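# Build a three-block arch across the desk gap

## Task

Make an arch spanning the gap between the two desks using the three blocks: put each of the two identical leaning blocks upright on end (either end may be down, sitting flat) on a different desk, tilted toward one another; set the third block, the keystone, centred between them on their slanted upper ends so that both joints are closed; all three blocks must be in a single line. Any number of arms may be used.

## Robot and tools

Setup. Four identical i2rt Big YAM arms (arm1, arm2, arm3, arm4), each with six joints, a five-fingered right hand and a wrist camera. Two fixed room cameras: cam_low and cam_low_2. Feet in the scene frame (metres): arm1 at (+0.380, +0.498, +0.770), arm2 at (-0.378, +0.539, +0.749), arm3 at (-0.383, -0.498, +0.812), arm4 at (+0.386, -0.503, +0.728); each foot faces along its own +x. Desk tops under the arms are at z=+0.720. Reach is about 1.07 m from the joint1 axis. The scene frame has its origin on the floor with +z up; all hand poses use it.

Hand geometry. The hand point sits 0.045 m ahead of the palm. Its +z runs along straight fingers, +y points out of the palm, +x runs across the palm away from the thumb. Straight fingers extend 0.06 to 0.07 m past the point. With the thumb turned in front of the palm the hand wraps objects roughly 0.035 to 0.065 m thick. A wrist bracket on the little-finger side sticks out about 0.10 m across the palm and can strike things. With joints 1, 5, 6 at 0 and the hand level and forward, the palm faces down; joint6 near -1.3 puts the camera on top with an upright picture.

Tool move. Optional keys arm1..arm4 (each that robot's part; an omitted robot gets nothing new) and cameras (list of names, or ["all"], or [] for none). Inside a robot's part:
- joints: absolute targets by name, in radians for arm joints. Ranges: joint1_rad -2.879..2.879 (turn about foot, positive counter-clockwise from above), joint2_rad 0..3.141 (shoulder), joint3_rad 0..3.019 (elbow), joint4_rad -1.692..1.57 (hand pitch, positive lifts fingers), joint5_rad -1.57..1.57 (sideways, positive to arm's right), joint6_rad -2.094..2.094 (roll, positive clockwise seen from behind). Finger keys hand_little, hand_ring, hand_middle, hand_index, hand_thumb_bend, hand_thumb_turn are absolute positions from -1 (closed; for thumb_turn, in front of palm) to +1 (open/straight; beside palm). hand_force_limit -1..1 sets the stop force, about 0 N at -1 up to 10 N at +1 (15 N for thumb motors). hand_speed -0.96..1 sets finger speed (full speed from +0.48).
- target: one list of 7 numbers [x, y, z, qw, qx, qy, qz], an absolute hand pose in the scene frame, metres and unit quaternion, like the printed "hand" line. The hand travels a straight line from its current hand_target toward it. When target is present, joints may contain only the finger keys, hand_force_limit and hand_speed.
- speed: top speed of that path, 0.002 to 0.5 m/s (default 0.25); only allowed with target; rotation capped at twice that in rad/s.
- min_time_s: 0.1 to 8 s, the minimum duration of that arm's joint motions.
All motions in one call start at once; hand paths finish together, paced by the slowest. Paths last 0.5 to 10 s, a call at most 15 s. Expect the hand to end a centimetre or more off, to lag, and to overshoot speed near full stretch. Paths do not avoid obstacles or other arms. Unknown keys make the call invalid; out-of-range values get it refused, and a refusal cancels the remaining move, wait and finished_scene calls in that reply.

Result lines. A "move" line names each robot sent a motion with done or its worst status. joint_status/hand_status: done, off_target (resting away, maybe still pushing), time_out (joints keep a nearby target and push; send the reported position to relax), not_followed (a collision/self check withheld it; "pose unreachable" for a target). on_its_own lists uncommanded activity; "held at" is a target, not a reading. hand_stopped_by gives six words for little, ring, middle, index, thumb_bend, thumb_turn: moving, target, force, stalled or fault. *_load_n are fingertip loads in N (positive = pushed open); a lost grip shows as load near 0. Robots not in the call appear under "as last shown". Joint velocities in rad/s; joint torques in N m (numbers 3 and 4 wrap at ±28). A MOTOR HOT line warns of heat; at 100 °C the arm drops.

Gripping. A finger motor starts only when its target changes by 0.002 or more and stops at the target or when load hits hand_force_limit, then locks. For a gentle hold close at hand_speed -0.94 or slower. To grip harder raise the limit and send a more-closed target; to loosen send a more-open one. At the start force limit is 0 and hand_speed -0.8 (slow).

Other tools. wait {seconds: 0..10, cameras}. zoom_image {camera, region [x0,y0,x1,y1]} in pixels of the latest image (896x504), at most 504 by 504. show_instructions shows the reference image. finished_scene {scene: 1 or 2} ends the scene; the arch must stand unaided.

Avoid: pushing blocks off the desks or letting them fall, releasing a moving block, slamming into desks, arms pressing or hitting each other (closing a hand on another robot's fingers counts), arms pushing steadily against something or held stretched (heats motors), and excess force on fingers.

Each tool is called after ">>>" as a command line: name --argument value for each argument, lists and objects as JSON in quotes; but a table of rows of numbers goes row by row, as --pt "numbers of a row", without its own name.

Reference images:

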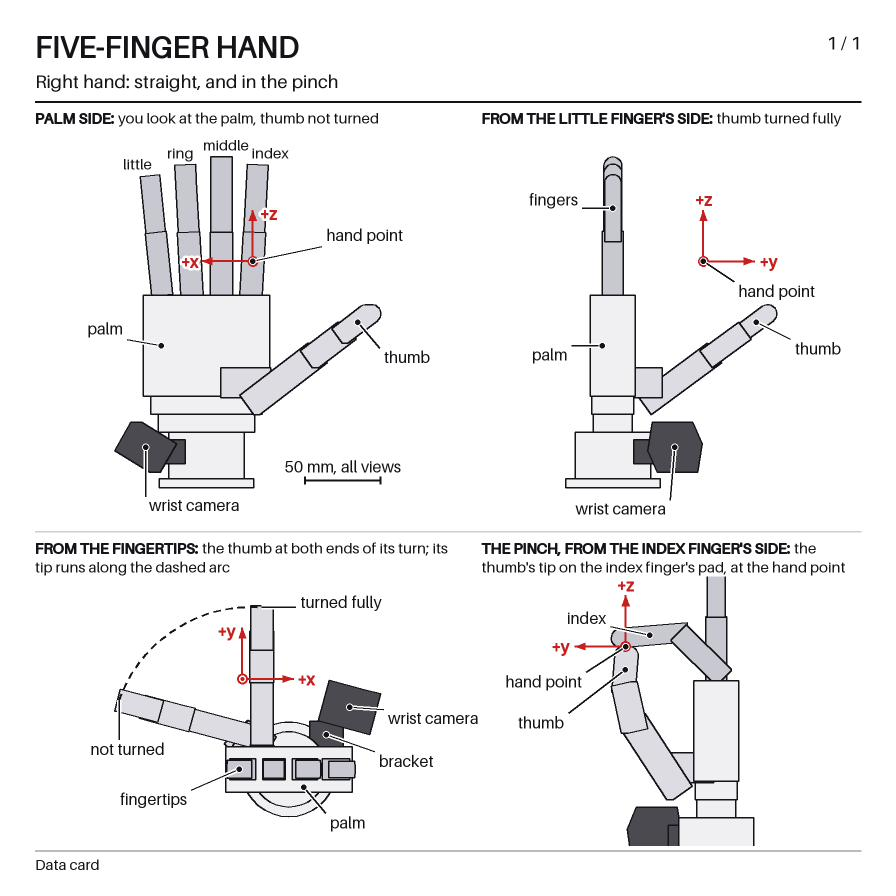

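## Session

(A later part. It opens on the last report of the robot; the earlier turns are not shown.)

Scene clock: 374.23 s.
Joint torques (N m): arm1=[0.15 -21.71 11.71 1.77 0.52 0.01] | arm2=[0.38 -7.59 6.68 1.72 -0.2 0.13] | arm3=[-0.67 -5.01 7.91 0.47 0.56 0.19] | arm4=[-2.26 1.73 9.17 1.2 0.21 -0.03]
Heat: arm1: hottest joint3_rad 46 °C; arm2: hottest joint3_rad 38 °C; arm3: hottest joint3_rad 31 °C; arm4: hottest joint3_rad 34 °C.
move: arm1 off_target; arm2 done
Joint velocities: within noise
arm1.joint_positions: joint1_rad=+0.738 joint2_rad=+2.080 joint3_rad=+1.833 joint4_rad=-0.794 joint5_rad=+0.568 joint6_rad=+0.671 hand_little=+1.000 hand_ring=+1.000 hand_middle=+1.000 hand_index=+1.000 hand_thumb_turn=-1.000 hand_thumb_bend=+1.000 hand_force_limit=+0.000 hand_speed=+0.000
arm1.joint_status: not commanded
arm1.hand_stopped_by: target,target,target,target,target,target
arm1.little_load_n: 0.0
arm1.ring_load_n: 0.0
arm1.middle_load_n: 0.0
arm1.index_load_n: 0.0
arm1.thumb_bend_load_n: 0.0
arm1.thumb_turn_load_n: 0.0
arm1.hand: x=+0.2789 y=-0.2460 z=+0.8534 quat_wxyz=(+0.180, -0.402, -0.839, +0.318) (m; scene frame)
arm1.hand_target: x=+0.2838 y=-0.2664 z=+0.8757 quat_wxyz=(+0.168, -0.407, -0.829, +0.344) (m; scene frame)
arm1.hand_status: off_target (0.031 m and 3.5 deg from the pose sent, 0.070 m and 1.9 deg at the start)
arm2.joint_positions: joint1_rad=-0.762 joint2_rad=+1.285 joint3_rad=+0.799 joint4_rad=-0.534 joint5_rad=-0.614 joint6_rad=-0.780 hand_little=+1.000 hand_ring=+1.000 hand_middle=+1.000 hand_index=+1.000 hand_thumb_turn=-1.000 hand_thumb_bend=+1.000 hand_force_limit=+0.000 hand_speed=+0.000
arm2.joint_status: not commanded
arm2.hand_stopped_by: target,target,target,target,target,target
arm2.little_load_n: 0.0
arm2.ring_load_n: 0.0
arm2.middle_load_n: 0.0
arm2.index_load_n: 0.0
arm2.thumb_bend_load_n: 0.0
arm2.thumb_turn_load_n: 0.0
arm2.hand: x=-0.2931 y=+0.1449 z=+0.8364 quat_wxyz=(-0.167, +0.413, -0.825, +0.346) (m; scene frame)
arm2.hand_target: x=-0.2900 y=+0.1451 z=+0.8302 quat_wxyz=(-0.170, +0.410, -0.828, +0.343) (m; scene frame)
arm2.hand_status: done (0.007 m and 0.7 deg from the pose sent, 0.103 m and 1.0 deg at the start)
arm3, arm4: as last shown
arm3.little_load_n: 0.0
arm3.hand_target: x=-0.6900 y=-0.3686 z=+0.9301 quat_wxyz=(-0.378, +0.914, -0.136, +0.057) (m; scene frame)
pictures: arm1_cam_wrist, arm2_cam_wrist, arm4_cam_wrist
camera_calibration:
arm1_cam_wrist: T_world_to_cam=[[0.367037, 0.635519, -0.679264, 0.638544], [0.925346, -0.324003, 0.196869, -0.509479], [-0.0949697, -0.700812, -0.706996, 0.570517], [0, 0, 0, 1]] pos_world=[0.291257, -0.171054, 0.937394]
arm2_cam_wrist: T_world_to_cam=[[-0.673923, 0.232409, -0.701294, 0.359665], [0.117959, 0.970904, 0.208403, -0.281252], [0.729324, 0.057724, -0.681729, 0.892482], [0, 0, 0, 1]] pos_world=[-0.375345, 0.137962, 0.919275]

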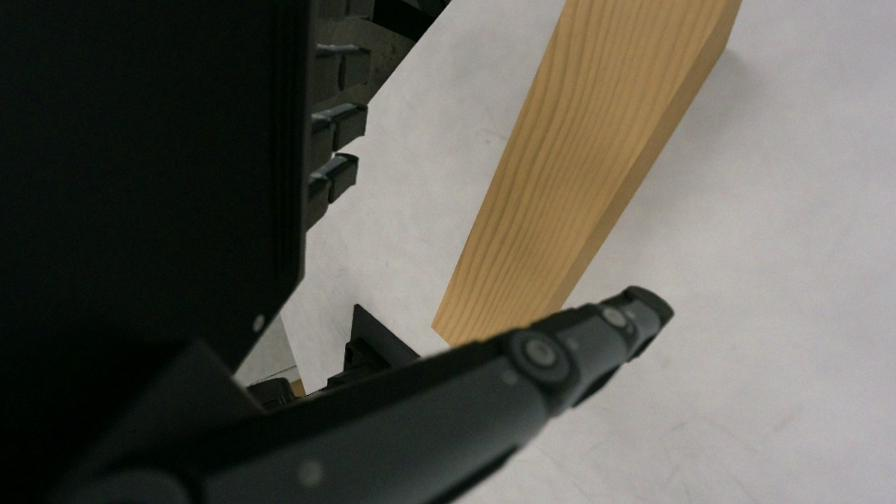

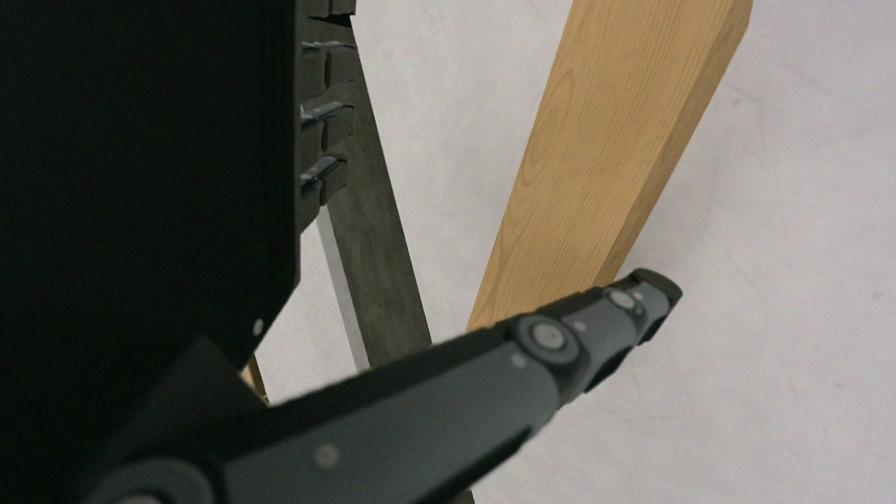

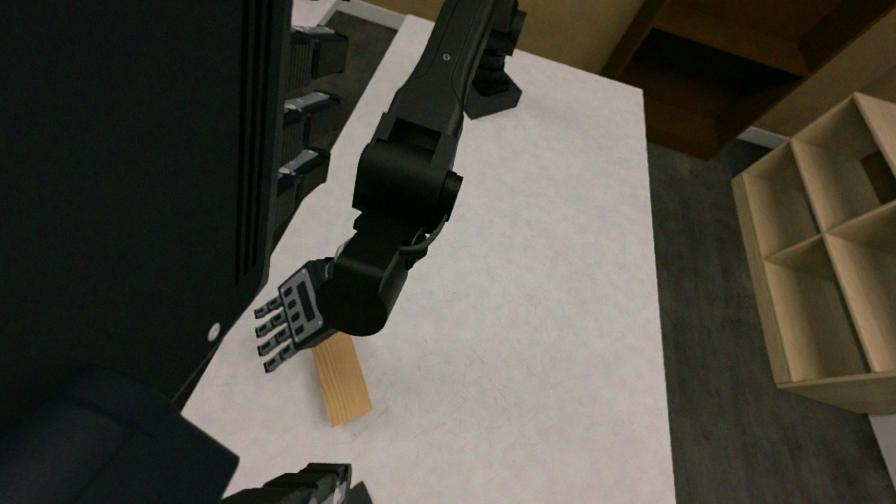

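>>> move --arm1 '{"target": [0.277, -0.2664, 0.832, 0.1339, -0.4266, -0.8186, 0.3604], "speed": 0.12}' --arm2 '{"target": [-0.285, 0.149, 0.745, 0.1699, -0.4101, 0.8279, -0.3429], "speed": 0.12}' --cameras '["arm1_cam_wrist", "arm2_cam_wrist", "arm4_cam_wrist", "cam_low"]'

Scene clock: 439.63 s.
Joint torques (N m): arm1=[-2.32 -21.83 8.18 1.98 0.3 0.05] | arm2=[0.5 -8.18 5.42 1.77 -0.19 0.11] | arm3=[0.5 -5.25 8.09 0.42 0.62 0.19] | arm4=[-2.55 1.67 9.11 1.18 0.21 -0.04]
Heat: arm1: hottest joint3_rad 47 °C; arm2: hottest joint3_rad 37 °C; arm3: hottest joint3_rad 31 °C; arm4: hottest joint3_rad 34 °C.
move: arm1 done; arm2 done
Joint velocities: within noise
arm1.joint_positions: joint1_rad=+0.733 joint2_rad=+2.080 joint3_rad=+1.749 joint4_rad=-0.611 joint5_rad=+0.518 joint6_rad=+0.697 hand_little=+1.000 hand_ring=+1.000 hand_middle=+1.000 hand_index=+1.000 hand_thumb_turn=-1.000 hand_thumb_bend=+1.000 hand_force_limit=+0.000 hand_speed=+0.000
arm1.joint_status: not commanded
arm1.hand_stopped_by: target,target,target,target,target,target
arm1.little_load_n: 0.0
arm1.ring_load_n: 0.0
arm1.middle_load_n: 0.0
arm1.index_load_n: 0.0
arm1.thumb_bend_load_n: 0.0
arm1.thumb_turn_load_n: 0.5
arm1.hand: x=+0.2850 y=-0.2637 z=+0.8336 quat_wxyz=(+0.137, -0.418, -0.824, +0.357) (m; scene frame)
arm1.hand_target: x=+0.2769 y=-0.2663 z=+0.8323 quat_wxyz=(+0.134, -0.427, -0.819, +0.361) (m; scene frame)
arm1.hand_status: done (0.009 m and 1.3 deg from the pose sent, 0.030 m and 8.1 deg at the start)
arm2.joint_positions: joint1_rad=-0.747 joint2_rad=+1.443 joint3_rad=+0.676 joint4_rad=-0.242 joint5_rad=-0.606 joint6_rad=-0.765 hand_little=+1.000 hand_ring=+1.000 hand_middle=+1.000 hand_index=+1.000 hand_thumb_turn=-1.000 hand_thumb_bend=+1.000 hand_force_limit=+0.000 hand_speed=+0.000
arm2.joint_status: not commanded
arm2.hand_stopped_by: target,target,target,target,target,target
arm2.little_load_n: 0.0
arm2.ring_load_n: 0.0
arm2.middle_load_n: 0.0
arm2.index_load_n: 0.0
arm2.thumb_bend_load_n: 0.0
arm2.thumb_turn_load_n: 0.0
arm2.hand: x=-0.2884 y=+0.1466 z=+0.7521 quat_wxyz=(-0.166, +0.414, -0.825, +0.348) (m; scene frame)
arm2.hand_target: x=-0.2851 y=+0.1491 z=+0.7452 quat_wxyz=(-0.170, +0.410, -0.828, +0.343) (m; scene frame)
arm2.hand_status: done (0.008 m and 0.8 deg from the pose sent, 0.092 m and 0.7 deg at the start)
arm3, arm4: as last shown
arm3.ring_load_n: -0.5
arm3.middle_load_n: -0.5
arm3.index_load_n: -0.5
pictures: arm1_cam_wrist, arm2_cam_wrist, arm4_cam_wrist, cam_low
camera_calibration:
arm1_cam_wrist: T_world_to_cam=[[0.39832, 0.55531, -0.730049, 0.646386], [0.915198, -0.293765, 0.275888, -0.571953], [-0.0612589, -0.778031, -0.625232, 0.446469], [0, 0, 0, 1]] pos_world=[0.293332, -0.179597, 0.908835]
arm2_cam_wrist: T_world_to_cam=[[-0.673864, 0.230229, -0.702069, 0.304359], [0.118225, 0.971568, 0.20513, -0.263479], [0.729335, 0.0552271, -0.681924, 0.83198], [0, 0, 0, 1]] pos_world=[-0.370546, 0.139967, 0.835076]

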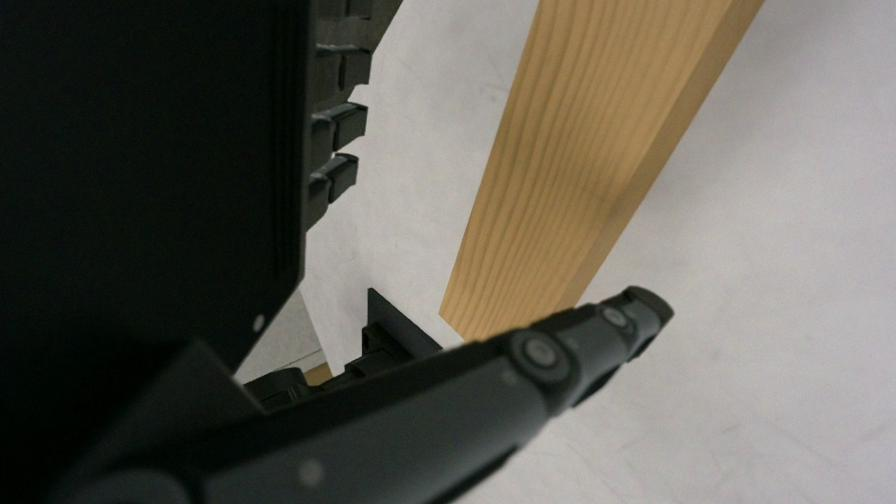

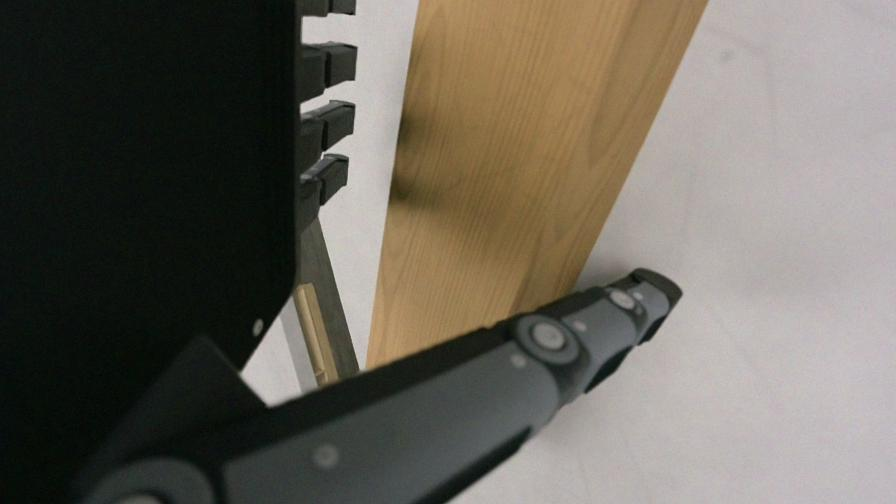

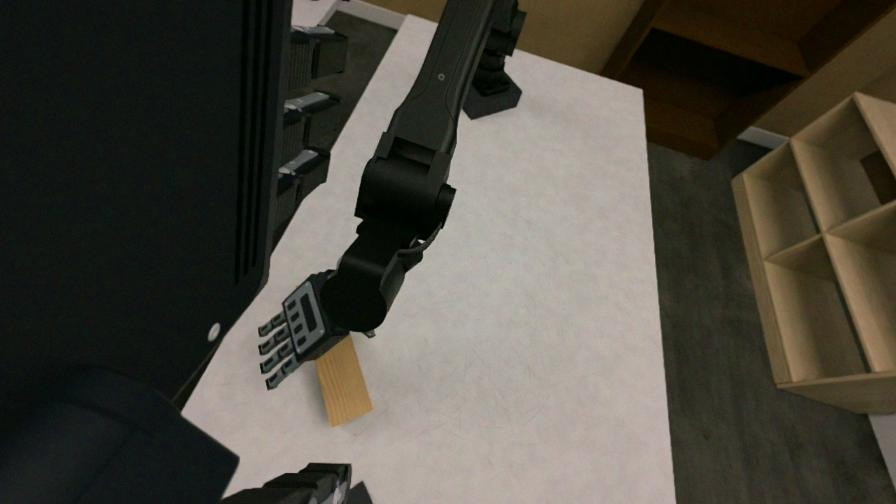

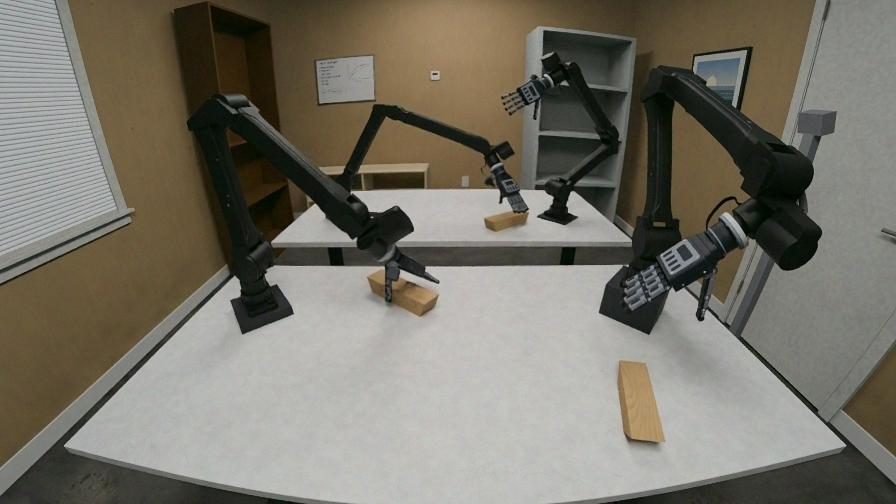

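>>> move --arm2 '{"joints": {"hand_speed": -0.92, "hand_force_limit": -0.3, "hand_index": -0.6, "hand_middle": -0.6, "hand_ring": -0.6, "hand_little": -0.6, "hand_thumb_bend": -0.6}}' --arm1 '{"target": [0.264, -0.2486, 0.806, 0.1339, -0.4266, -0.8186, 0.3604], "speed": 0.1}' --cameras '["arm1_cam_wrist", "arm2_cam_wrist", "cam_low"]'

Scene clock: 452.83 s.
Joint torques (N m): arm1=[-1.85 -22.71 7.77 2.02 0.28 -0.19] | arm2=[0.44 -8.12 5.39 1.73 -0.26 0.11] | arm3=[0.09 -5.3 8.09 0.62 0.62 0.18] | arm4=[-2.37 1.67 9.13 1.2 0.21 -0.05]
Heat: arm1: hottest joint3_rad 46 °C; arm2: hottest joint3_rad 37 °C; arm3: hottest joint3_rad 31 °C; arm4: hottest joint3_rad 34 °C.
move: arm1 moving; arm2 off_target
Joint velocities: within noise
arm1.joint_positions: joint1_rad=+0.708 joint2_rad=+2.080 joint3_rad=+1.646 joint4_rad=-0.516 joint5_rad=+0.505 joint6_rad=+0.695 hand_little=+1.000 hand_ring=+1.000 hand_middle=+1.000 hand_index=+1.000 hand_thumb_turn=-1.000 hand_thumb_bend=+1.000 hand_force_limit=+0.000 hand_speed=+0.000
arm1.joint_status: not commanded
arm1.hand_stopped_by: target,target,target,target,target,target
arm1.little_load_n: 0.0
arm1.ring_load_n: 0.0
arm1.middle_load_n: 0.0
arm1.index_load_n: 0.0
arm1.thumb_bend_load_n: 0.0
arm1.thumb_turn_load_n: 0.0
arm1.hand: x=+0.2702 y=-0.2450 z=+0.7955 quat_wxyz=(+0.137, -0.425, -0.823, +0.350) (m; scene frame)
arm1.hand_target: x=+0.2640 y=-0.2484 z=+0.8060 quat_wxyz=(+0.134, -0.427, -0.819, +0.360) (m; scene frame)
arm1.hand_status: moving (0.013 m and 1.3 deg from the pose sent, 0.038 m and 1.3 deg at the start)
arm2.joint_positions: joint1_rad=-0.747 joint2_rad=+1.443 joint3_rad=+0.676 joint4_rad=-0.242 joint5_rad=-0.604 joint6_rad=-0.763 hand_little=+0.253 hand_ring=+0.276 hand_middle=+0.292 hand_index=+0.284 hand_thumb_turn=-1.000 hand_thumb_bend=+0.635 hand_force_limit=-0.300 hand_speed=-0.920
arm2.joint_status: hand_little off_target (ended at +0.253, target -0.600); hand_ring off_target (ended at +0.276, target -0.600); hand_middle off_target (ended at +0.292, target -0.600); hand_index off_target (ended at +0.284, target -0.600); hand_thumb_bend off_target (ended at +0.635, target -0.600); the others done
arm2.hand_stopped_by: force,force,force,force,force,target
arm2.little_load_n: 4.0
arm2.ring_load_n: 4.5
arm2.middle_load_n: 1.0
arm2.index_load_n: 2.0
arm2.thumb_bend_load_n: 8.5
arm2.thumb_turn_load_n: 3.0
arm2.hand: x=-0.2886 y=+0.1466 z=+0.7518 quat_wxyz=(-0.166, +0.413, -0.826, +0.347) (m; scene frame)
arm2.hand_target: x=-0.2851 y=+0.1492 z=+0.7452 quat_wxyz=(-0.170, +0.410, -0.828, +0.343) (m; scene frame)
arm2.hand_status: not commanded
arm3, arm4: as last shown
arm3.ring_load_n: 0.0
arm3.middle_load_n: 0.0
arm3.index_load_n: 0.0
pictures: arm1_cam_wrist, arm2_cam_wrist, cam_low
camera_calibration:
arm1_cam_wrist: T_world_to_cam=[[0.414539, 0.554729, -0.72141, 0.602688], [0.907563, -0.310358, 0.282856, -0.550024], [-0.0669869, -0.77198, -0.632107, 0.444849], [0, 0, 0, 1]] pos_world=[0.279143, -0.161619, 0.871555]
arm2_cam_wrist: T_world_to_cam=[[-0.674375, 0.232335, -0.700884, 0.302681], [0.12029, 0.971095, 0.206166, -0.263463], [0.728525, 0.0547242, -0.68283, 0.832444], [0, 0, 0, 1]] pos_world=[-0.370644, 0.13997, 0.834879]

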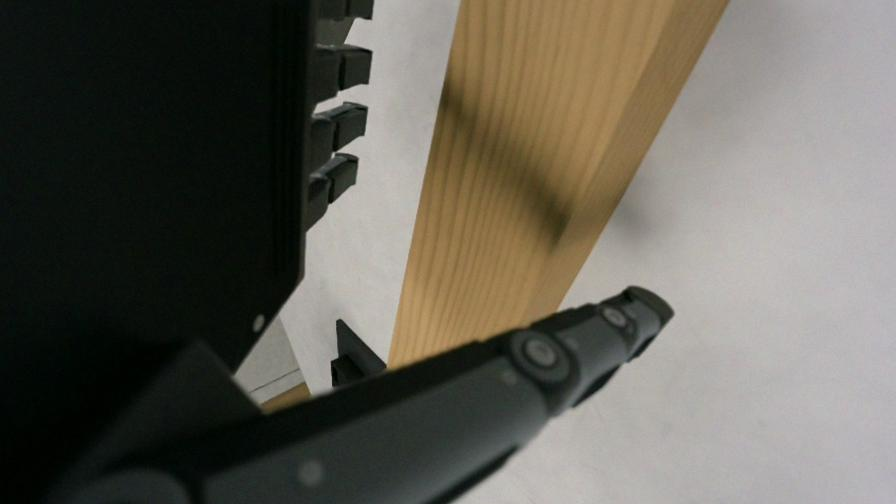

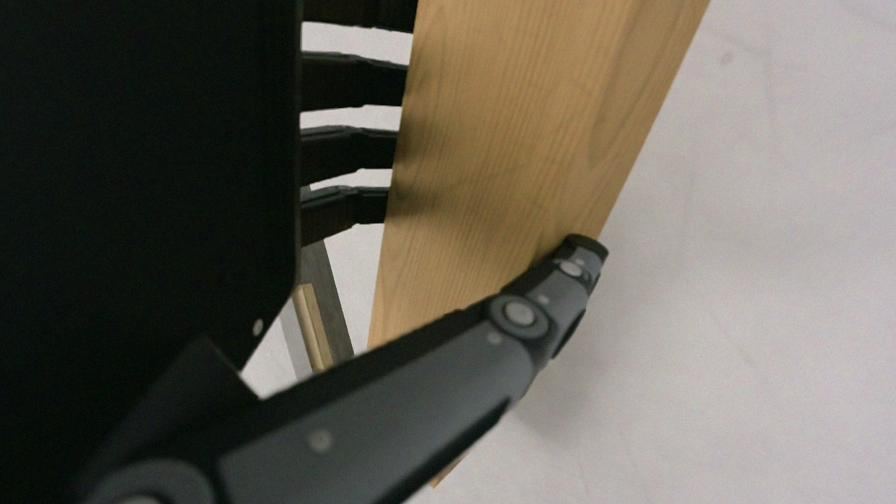

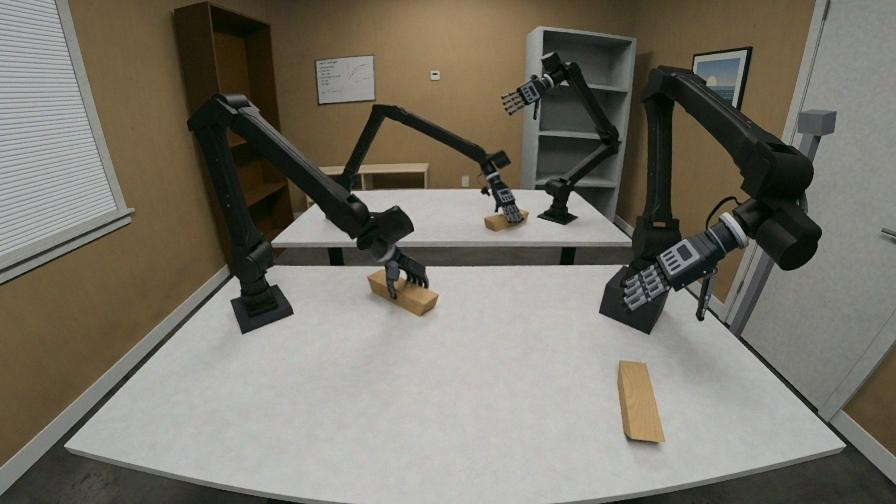

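>>> move --arm1 '{"target": [0.266, -0.2495, 0.79, 0.1339, -0.4266, -0.8186, 0.3604], "speed": 0.08}' --cameras '["arm1_cam_wrist", "arm4_cam_wrist"]'

>>> zoom_image --camera "arm1_cam_wrist" --region '[340, 0, 740, 400]'

Scene clock: 457.43 s.
Joint torques (N m): arm1=[-1.61 -21.01 7.72 1.96 0.32 -0.16] | arm2=[0.5 -8.23 5.39 1.72 -0.27 0.11] | arm3=[-0.38 -5.66 8.02 0.46 0.56 0.2] | arm4=[-2.37 1.79 9.13 1.18 0.21 -0.04]
Heat: arm1: hottest joint3_rad 46 °C; arm2: hottest joint3_rad 36 °C; arm3: hottest joint3_rad 31 °C; arm4: hottest joint3_rad 34 °C.
move: arm1 done
Joint velocities: within noise
arm1.joint_positions: joint1_rad=+0.708 joint2_rad=+2.080 joint3_rad=+1.636 joint4_rad=-0.485 joint5_rad=+0.505 joint6_rad=+0.695 hand_little=+1.000 hand_ring=+1.000 hand_middle=+1.000 hand_index=+1.000 hand_thumb_turn=-1.000 hand_thumb_bend=+1.000 hand_force_limit=+0.000 hand_speed=+0.000
arm1.joint_status: not commanded
arm1.hand_stopped_by: target,target,target,target,target,target
arm1.little_load_n: 0.0
arm1.ring_load_n: 0.0
arm1.middle_load_n: 0.0
arm1.index_load_n: 0.0
arm1.thumb_bend_load_n: 0.0
arm1.thumb_turn_load_n: 0.0
arm1.hand: x=+0.2699 y=-0.2481 z=+0.7947 quat_wxyz=(+0.133, -0.427, -0.819, +0.359) (m; scene frame)
arm1.hand_target: x=+0.2660 y=-0.2494 z=+0.7901 quat_wxyz=(+0.134, -0.427, -0.819, +0.360) (m; scene frame)
arm1.hand_status: done (0.006 m and 0.2 deg from the pose sent, 0.008 m and 1.3 deg at the start)
arm2, arm3, arm4: as last shown
arm2.little_load_n: 4.5
arm2.thumb_turn_load_n: 3.5
pictures: arm1_cam_wrist, arm4_cam_wrist
camera_calibration:
arm1_cam_wrist: T_world_to_cam=[[0.413277, 0.540014, -0.733203, 0.610032], [0.908043, -0.304759, 0.287368, -0.552765], [-0.0682671, -0.784542, -0.616306, 0.426588], [0, 0, 0, 1]] pos_world=[0.278944, -0.16321, 0.869033]

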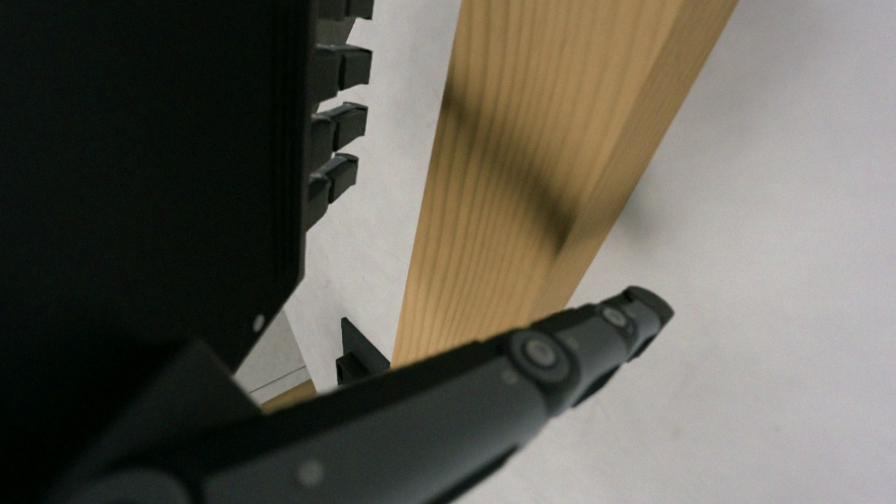

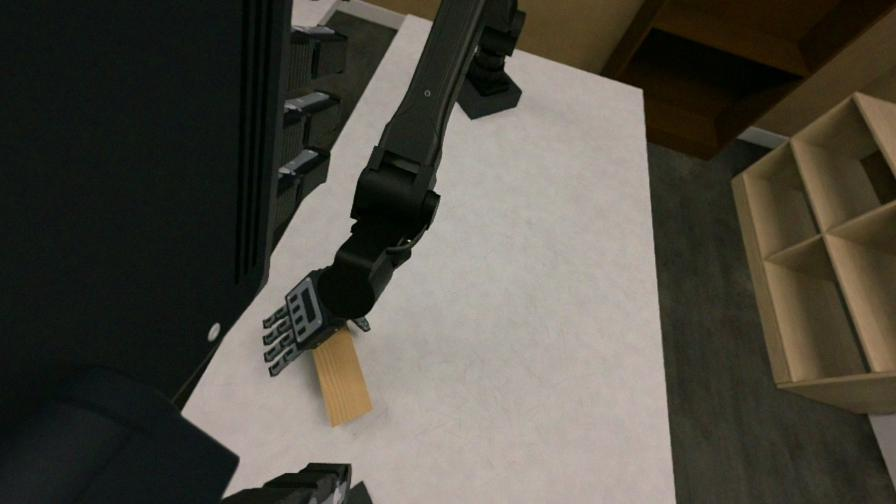

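Scaled by 1.260 from the camera's 896x504 image, which has a finer 1280x720 frame.

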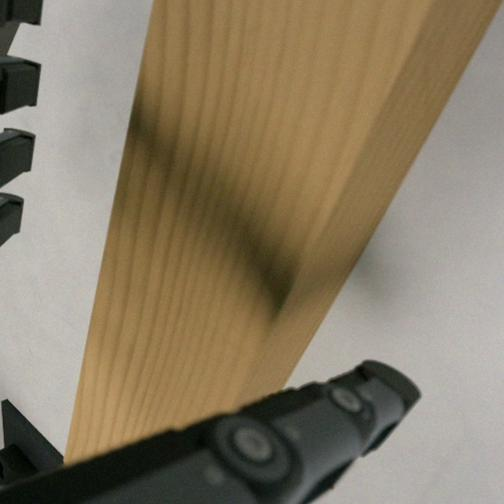

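>>> move --arm1 '{"target": [0.266, -0.2495, 0.7725, 0.1339, -0.4266, -0.8186, 0.3604], "speed": 0.08}' --cameras '["arm1_cam_wrist"]'

Scene clock: 481.20 s.
Joint torques (N m): arm1=[-1.55 -20.6 7.68 2.03 0.33 -0.16] | arm2=[0.32 -8.18 5.42 1.73 -0.27 0.11] | arm3=[-0.5 -4.89 8.05 0.43 0.64 0.18] | arm4=[-2.32 1.67 9.16 1.14 0.21 -0.04]
Heat: arm1: hottest joint3_rad 44 °C; arm2: hottest joint3_rad 35 °C; arm3: hottest joint3_rad 31 °C; arm4: hottest joint3_rad 35 °C.
move: arm1 off_target
Joint velocities: within noise
arm1.joint_positions: joint1_rad=+0.708 joint2_rad=+2.090 joint3_rad=+1.619 joint4_rad=-0.449 joint5_rad=+0.505 joint6_rad=+0.695 hand_little=+1.000 hand_ring=+1.000 hand_middle=+1.000 hand_index=+1.000 hand_thumb_turn=-1.000 hand_thumb_bend=+1.000 hand_force_limit=+0.000 hand_speed=+0.000
arm1.joint_status: not commanded
arm1.hand_stopped_by: target,target,target,target,target,target
arm1.little_load_n: 0.0
arm1.ring_load_n: 0.0
arm1.middle_load_n: 0.0
arm1.index_load_n: 0.0
arm1.thumb_bend_load_n: 0.0
arm1.thumb_turn_load_n: 0.0
arm1.hand: x=+0.2699 y=-0.2488 z=+0.7844 quat_wxyz=(+0.132, -0.427, -0.818, +0.363) (m; scene frame)
arm1.hand_target: x=+0.2660 y=-0.2492 z=+0.7726 quat_wxyz=(+0.134, -0.427, -0.819, +0.360) (m; scene frame)
arm1.hand_status: off_target (0.013 m and 0.4 deg from the pose sent, 0.023 m and 0.2 deg at the start)
arm2, arm3, arm4: as last shown
arm3.middle_load_n: -0.5
arm3.thumb_bend_load_n: 0.5
pictures: arm1_cam_wrist
camera_calibration:
arm1_cam_wrist: T_world_to_cam=[[0.412627, 0.533051, -0.738645, 0.605556], [0.908294, -0.302071, 0.289405, -0.551041], [-0.068856, -0.790323, -0.60881, 0.41254], [0, 0, 0, 1]] pos_world=[0.279044, -0.163206, 0.857922]

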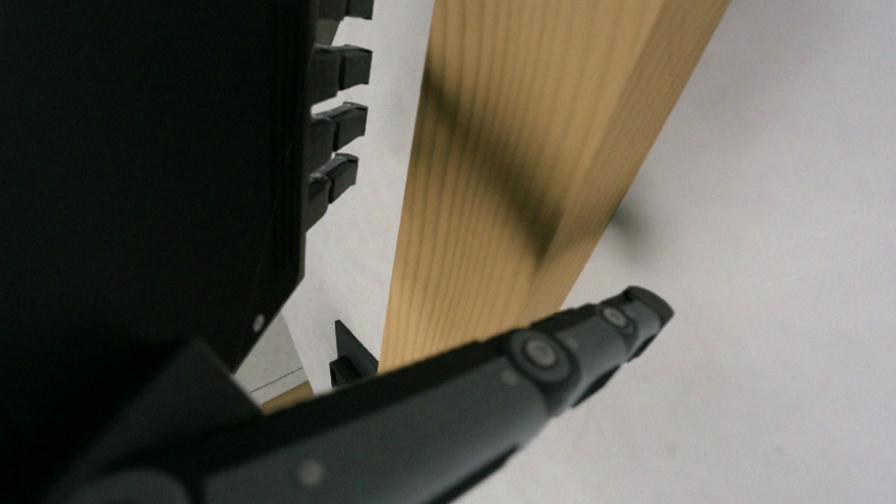

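>>> move --arm1 '{"target": [0.266, -0.2495, 0.765, 0.1339, -0.4266, -0.8186, 0.3604], "speed": 0.08}' --cameras '["arm1_cam_wrist"]'

Scene clock: 484.83 s.
Joint torques (N m): arm1=[-1.38 -20.19 7.68 1.98 0.32 -0.16] | arm2=[0.38 -8.23 5.42 1.69 -0.27 0.11] | arm3=[-0.21 -5.6 7.9 0.43 0.6 0.2] | arm4=[-2.37 1.61 9.13 1.16 0.21 -0.03]
Heat: arm1: hottest joint3_rad 44 °C; arm2: hottest joint3_rad 35 °C; arm3: hottest joint3_rad 31 °C; arm4: hottest joint3_rad 35 °C.
move: arm1 off_target
Joint velocities: within noise
arm1.joint_positions: joint1_rad=+0.708 joint2_rad=+2.100 joint3_rad=+1.614 joint4_rad=-0.434 joint5_rad=+0.505 joint6_rad=+0.695 hand_little=+1.000 hand_ring=+1.000 hand_middle=+1.000 hand_index=+1.000 hand_thumb_turn=-1.000 hand_thumb_bend=+1.000 hand_force_limit=+0.000 hand_speed=+0.000
arm1.joint_status: not commanded
arm1.hand_stopped_by: target,target,target,target,target,target
arm1.little_load_n: 0.0
arm1.ring_load_n: 0.0
arm1.middle_load_n: -0.5
arm1.index_load_n: 0.0
arm1.thumb_bend_load_n: 0.0
arm1.thumb_turn_load_n: 0.0
arm1.hand: x=+0.2700 y=-0.2490 z=+0.7770 quat_wxyz=(+0.132, -0.427, -0.818, +0.363) (m; scene frame)
arm1.hand_target: x=+0.2660 y=-0.2492 z=+0.7651 quat_wxyz=(+0.134, -0.427, -0.819, +0.360) (m; scene frame)
arm1.hand_status: off_target (0.013 m and 0.4 deg from the pose sent, 0.020 m and 0.4 deg at the start)
arm2, arm3, arm4: as last shown
arm3.middle_load_n: 0.0
arm3.thumb_bend_load_n: 0.0
pictures: arm1_cam_wrist
camera_calibration:
arm1_cam_wrist: T_world_to_cam=[[0.412627, 0.533051, -0.738645, 0.600196], [0.908294, -0.302071, 0.289405, -0.54896], [-0.068856, -0.790323, -0.60881, 0.407877], [0, 0, 0, 1]] pos_world=[0.279044, -0.163406, 0.850522]

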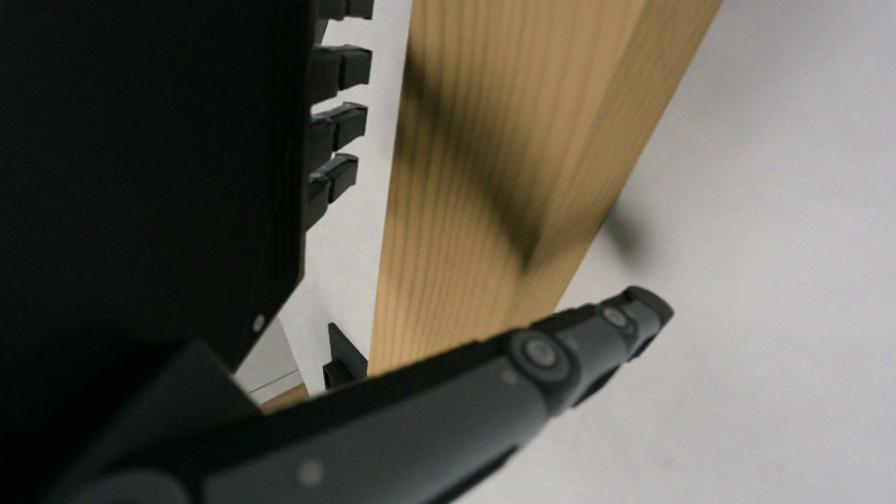

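>>> move --arm1 '{"joints": {"hand_speed": -0.92, "hand_force_limit": -0.3, "hand_index": -0.6, "hand_middle": -0.6, "hand_ring": -0.6, "hand_little": -0.6, "hand_thumb_bend": -0.6}}' --arm2 '{"target": [-0.285, 0.149, 0.825, 0.1699, -0.4101, 0.8279, -0.3429], "speed": 0.06}' --cameras '["arm1_cam_wrist", "arm2_cam_wrist", "cam_low", "cam_low_2"]'

Scene clock: 493.90 s.
Joint torques (N m): arm1=[-1.73 -20.13 7.73 1.95 0.32 -0.16] | arm2=[0.38 -10.58 11.62 0.77 -0.5 0.11] | arm3=[0.26 -5.42 8.01 0.61 0.56 0.17] | arm4=[-2.43 1.73 9.14 1.17 0.21 -0.03]
Heat: arm1: hottest joint3_rad 43 °C; arm2: hottest joint3_rad 36 °C; arm3: hottest joint3_rad 31 °C; arm4: hottest joint3_rad 35 °C.
move: arm1 off_target; arm2 moving
Joint velocities: within noise
arm1.joint_positions: joint1_rad=+0.708 joint2_rad=+2.100 joint3_rad=+1.614 joint4_rad=-0.433 joint5_rad=+0.505 joint6_rad=+0.695 hand_little=+0.246 hand_ring=+0.283 hand_middle=+0.299 hand_index=+0.291 hand_thumb_turn=-1.000 hand_thumb_bend=+0.639 hand_force_limit=-0.300 hand_speed=-0.920
arm1.joint_status: hand_little off_target (ended at +0.246, target -0.600); hand_ring off_target (ended at +0.283, target -0.600); hand_middle off_target (ended at +0.299, target -0.600); hand_index off_target (ended at +0.291, target -0.600); hand_thumb_bend off_target (ended at +0.639, target -0.600); the others done
arm1.hand_stopped_by: force,force,force,force,force,target
arm1.little_load_n: 4.0
arm1.ring_load_n: 1.0
arm1.middle_load_n: 2.0
arm1.index_load_n: 2.5
arm1.thumb_bend_load_n: 6.5
arm1.thumb_turn_load_n: 2.0
arm1.hand: x=+0.2700 y=-0.2493 z=+0.7769 quat_wxyz=(+0.132, -0.427, -0.818, +0.363) (m; scene frame)
arm1.hand_target: x=+0.2660 y=-0.2492 z=+0.7651 quat_wxyz=(+0.134, -0.427, -0.819, +0.360) (m; scene frame)
arm1.hand_status: not commanded
arm2.joint_positions: joint1_rad=-0.747 joint2_rad=+1.316 joint3_rad=+0.699 joint4_rad=-0.487 joint5_rad=-0.598 joint6_rad=-0.763 hand_little=+0.253 hand_ring=+0.276 hand_middle=+0.291 hand_index=+0.284 hand_thumb_turn=-1.000 hand_thumb_bend=+0.635 hand_force_limit=-0.300 hand_speed=-0.920
arm2.joint_status: not commanded
arm2.hand_stopped_by: force,force,force,force,force,target
arm2.little_load_n: 1.5
arm2.ring_load_n: 1.0
arm2.middle_load_n: 0.0
arm2.index_load_n: 4.5
arm2.thumb_bend_load_n: 5.5
arm2.thumb_turn_load_n: 1.0
arm2.hand: x=-0.2889 y=+0.1815 z=+0.7893 quat_wxyz=(-0.183, +0.404, -0.842, +0.307) (m; scene frame)
arm2.hand_target: x=-0.2851 y=+0.1512 z=+0.8253 quat_wxyz=(-0.170, +0.410, -0.828, +0.343) (m; scene frame)
arm2.hand_status: moving (0.048 m and 4.8 deg from the pose sent, 0.073 m and 0.8 deg at the start)
arm3: as last shown
arm4.joint_positions: joint1_rad=-0.460 joint2_rad=+0.599 joint3_rad=+1.388 joint4_rad=-1.336 joint5_rad=+0.164 joint6_rad=-1.333 hand_little=+1.000 hand_ring=+1.000 hand_middle=+1.000 hand_index=+1.000 hand_thumb_turn=+1.000 hand_thumb_bend=+1.000 hand_force_limit=+0.000 hand_speed=-0.800
arm4.joint_status: not commanded
arm4.hand_stopped_by: target,target,target,target,target,target
arm4.little_load_n: 0.0
arm4.ring_load_n: 0.0
arm4.middle_load_n: 0.0
arm4.index_load_n: 0.0
arm4.thumb_bend_load_n: 0.5
arm4.thumb_turn_load_n: 0.0
arm4.hand: x=+0.3848 y=-0.2768 z=+1.2289 quat_wxyz=(-0.394, +0.606, +0.622, +0.299) (m; scene frame)
arm4.hand_target: x=+0.3851 y=-0.2782 z=+1.2380 quat_wxyz=(-0.403, +0.603, +0.618, +0.303) (m; scene frame)
arm4.hand_status: not commanded
pictures: arm1_cam_wrist, arm2_cam_wrist, cam_low, cam_low_2
camera_calibration:
arm1_cam_wrist: T_world_to_cam=[[0.412232, 0.532509, -0.739256, 0.600769], [0.908474, -0.301567, 0.289366, -0.548925], [-0.0688453, -0.79088, -0.608086, 0.406948], [0, 0, 0, 1]] pos_world=[0.279044, -0.163605, 0.850421]
arm2_cam_wrist: T_world_to_cam=[[-0.676087, 0.299905, -0.673025, 0.285781], [0.123968, 0.946695, 0.297322, -0.371499], [0.726318, 0.117582, -0.677227, 0.839861], [0, 0, 0, 1]] pos_world=[-0.370739, 0.167236, 0.871569]

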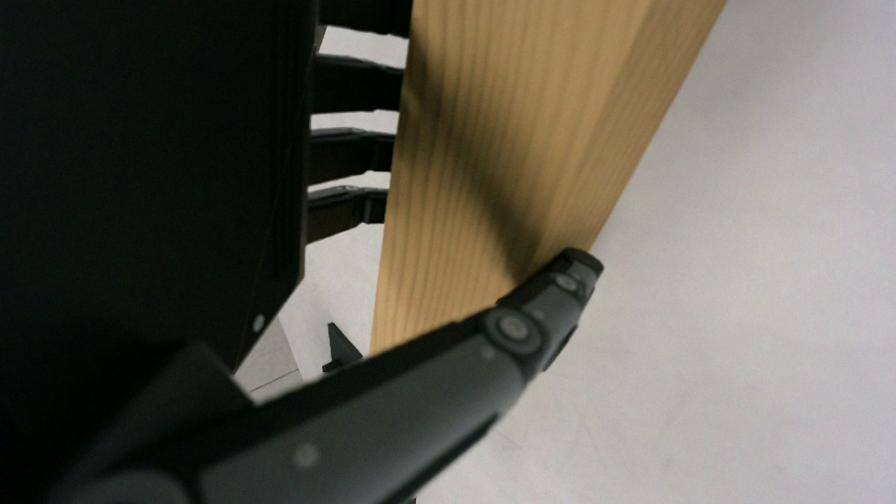

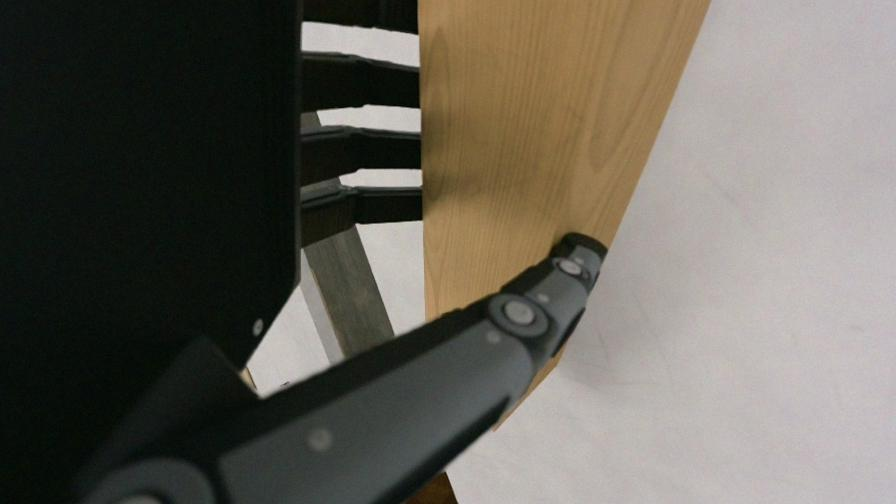

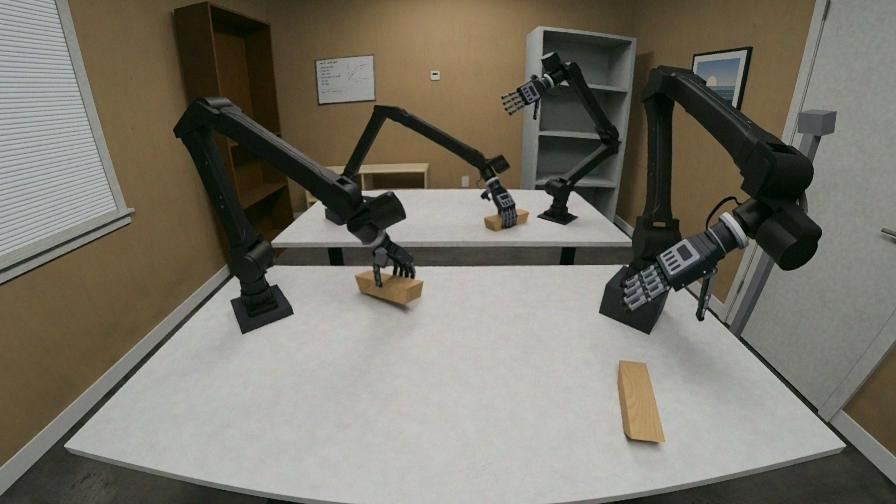

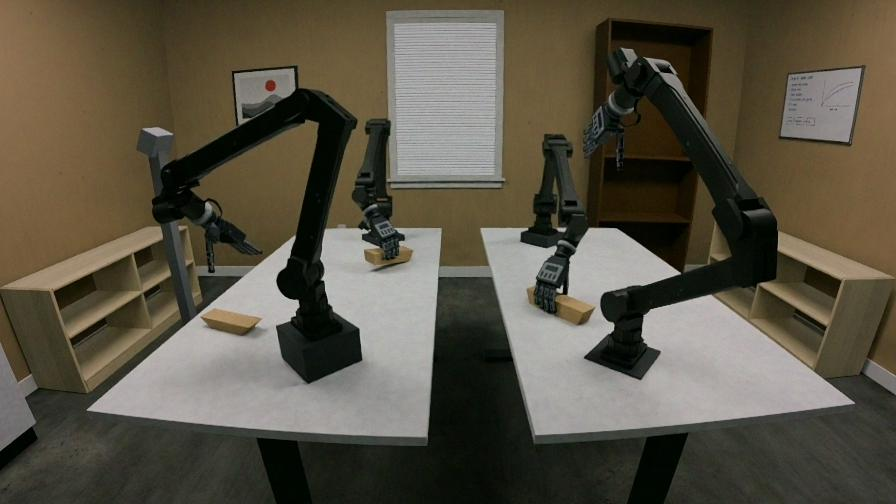

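>>> wait --seconds 1.5 --cameras '["arm2_cam_wrist", "cam_low"]'

>>> zoom_image --camera "cam_low" --region '[320, 200, 460, 320]'

Scene clock: 500.43 s.
Joint torques (N m): arm1=[-1.61 -20.25 7.65 1.94 0.34 -0.16] | arm2=[0.38 -10.64 11.56 0.73 -0.5 0.11] | arm3=[0.09 -5.13 7.91 0.38 0.6 0.22] | arm4=[-2.49 1.61 9.1 1.17 0.21 -0.05]
Heat: arm1: hottest joint3_rad 43 °C; arm2: hottest joint3_rad 38 °C; arm3: hottest joint3_rad 31 °C; arm4: hottest joint3_rad 35 °C.
Joint velocities: within noise
arm1.joint_positions: joint1_rad=+0.708 joint2_rad=+2.100 joint3_rad=+1.614 joint4_rad=-0.433 joint5_rad=+0.505 joint6_rad=+0.695 hand_little=+0.246 hand_ring=+0.283 hand_middle=+0.299 hand_index=+0.291 hand_thumb_turn=-1.000 hand_thumb_bend=+0.639 hand_force_limit=-0.300 hand_speed=-0.920
arm1.joint_status: hand_little off_target (ended at +0.246, target -0.600); hand_ring off_target (ended at +0.283, target -0.600); hand_middle off_target (ended at +0.299, target -0.600); hand_index off_target (ended at +0.291, target -0.600); hand_thumb_bend off_target (ended at +0.639, target -0.600); the others done
arm1.hand_stopped_by: force,force,force,force,force,target
arm1.little_load_n: 3.5
arm1.ring_load_n: 1.0
arm1.middle_load_n: 1.5
arm1.index_load_n: 2.5
arm1.thumb_bend_load_n: 6.5
arm1.thumb_turn_load_n: 2.5
arm1.hand: x=+0.2700 y=-0.2493 z=+0.7769 quat_wxyz=(+0.132, -0.427, -0.818, +0.363) (m; scene frame)
arm1.hand_target: x=+0.2660 y=-0.2492 z=+0.7651 quat_wxyz=(+0.134, -0.427, -0.819, +0.360) (m; scene frame)
arm1.hand_status: not commanded
arm2.joint_positions: joint1_rad=-0.747 joint2_rad=+1.316 joint3_rad=+0.699 joint4_rad=-0.487 joint5_rad=-0.598 joint6_rad=-0.763 hand_little=+0.253 hand_ring=+0.276 hand_middle=+0.291 hand_index=+0.284 hand_thumb_turn=-1.000 hand_thumb_bend=+0.635 hand_force_limit=-0.300 hand_speed=-0.920
arm2.joint_status: not commanded
arm2.hand_stopped_by: force,force,force,force,force,target
arm2.little_load_n: 1.5
arm2.ring_load_n: 1.0
arm2.middle_load_n: 0.5
arm2.index_load_n: 4.5
arm2.thumb_bend_load_n: 5.5
arm2.thumb_turn_load_n: 1.0
arm2.hand: x=-0.2889 y=+0.1815 z=+0.7893 quat_wxyz=(-0.183, +0.404, -0.842, +0.307) (m; scene frame)
arm2.hand_target: x=-0.2851 y=+0.1512 z=+0.8253 quat_wxyz=(-0.170, +0.410, -0.828, +0.343) (m; scene frame)
arm2.hand_status: off_target (0.048 m and 4.8 deg from the pose sent, 0.073 m and 0.8 deg at the start)
arm3.joint_positions: joint1_rad=+2.255 joint2_rad=+1.241 joint3_rad=+0.868 joint4_rad=-1.398 joint5_rad=+0.762 joint6_rad=+1.838 hand_little=+1.000 hand_ring=+1.000 hand_middle=+1.000 hand_index=+1.000 hand_thumb_turn=-1.000 hand_thumb_bend=+1.000 hand_force_limit=+0.000 hand_speed=+0.000
arm3.joint_status: not commanded
arm3.hand_stopped_by: target,target,target,target,target,target
arm3.little_load_n: 0.0
arm3.ring_load_n: 0.0
arm3.middle_load_n: 0.0
arm3.index_load_n: 0.0
arm3.thumb_bend_load_n: 0.0
arm3.thumb_turn_load_n: 0.0
arm3.hand: x=-0.6846 y=-0.3656 z=+0.9315 quat_wxyz=(-0.376, +0.914, -0.137, +0.062) (m; scene frame)
arm3.hand_target: x=-0.6900 y=-0.3686 z=+0.9301 quat_wxyz=(-0.378, +0.914, -0.136, +0.057) (m; scene frame)
arm3.hand_status: not commanded
arm4.joint_positions: joint1_rad=-0.460 joint2_rad=+0.599 joint3_rad=+1.388 joint4_rad=-1.336 joint5_rad=+0.164 joint6_rad=-1.333 hand_little=+1.000 hand_ring=+1.000 hand_middle=+1.000 hand_index=+1.000 hand_thumb_turn=+1.000 hand_thumb_bend=+1.000 hand_force_limit=+0.000 hand_speed=-0.800
arm4.joint_status: not commanded
arm4.hand_stopped_by: target,target,target,target,target,target
arm4.little_load_n: 0.0
arm4.ring_load_n: 0.0
arm4.middle_load_n: 0.0
arm4.index_load_n: 0.0
arm4.thumb_bend_load_n: 0.0
arm4.thumb_turn_load_n: 0.0
arm4.hand: x=+0.3848 y=-0.2768 z=+1.2289 quat_wxyz=(-0.394, +0.606, +0.622, +0.299) (m; scene frame)
arm4.hand_target: x=+0.3851 y=-0.2782 z=+1.2380 quat_wxyz=(-0.403, +0.603, +0.618, +0.303) (m; scene frame)
arm4.hand_status: not commanded
wait: 1.50 s; at rest from the start
pictures: arm2_cam_wrist, cam_low
camera_calibration:
arm2_cam_wrist: T_world_to_cam=[[-0.676087, 0.299905, -0.673025, 0.285781], [0.123968, 0.946695, 0.297322, -0.371499], [0.726318, 0.117582, -0.677227, 0.839861], [0, 0, 0, 1]] pos_world=[-0.370739, 0.167236, 0.871569]

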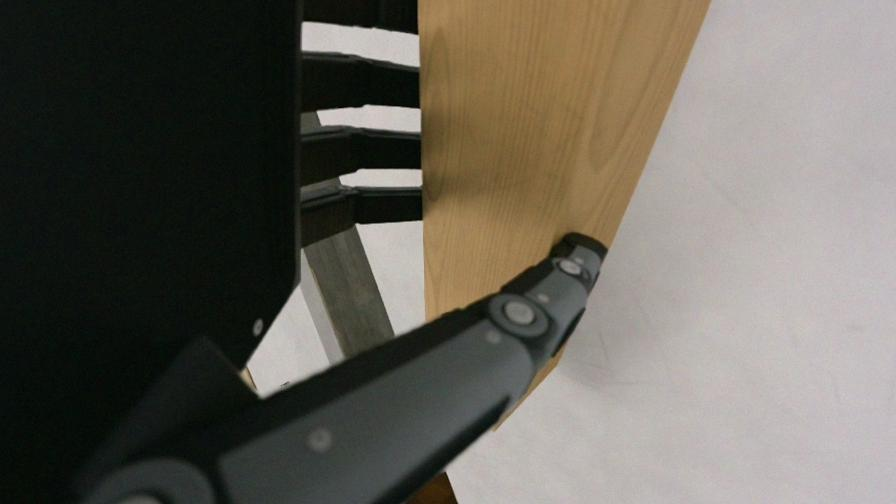

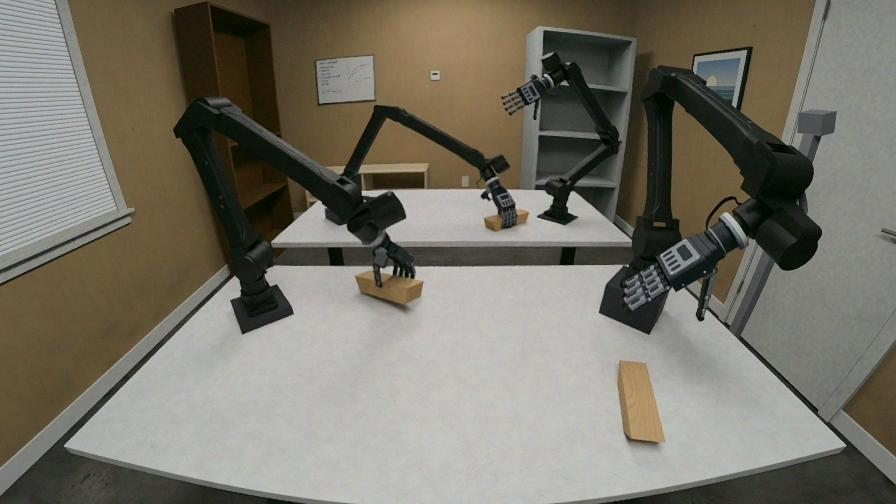

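Scaled by 3.600 from the camera's 896x504 image, which has a finer 1280x720 frame.

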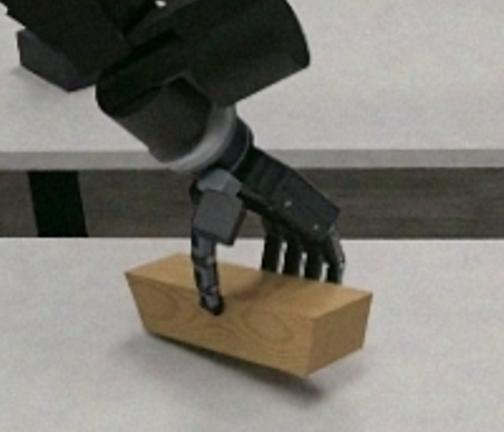

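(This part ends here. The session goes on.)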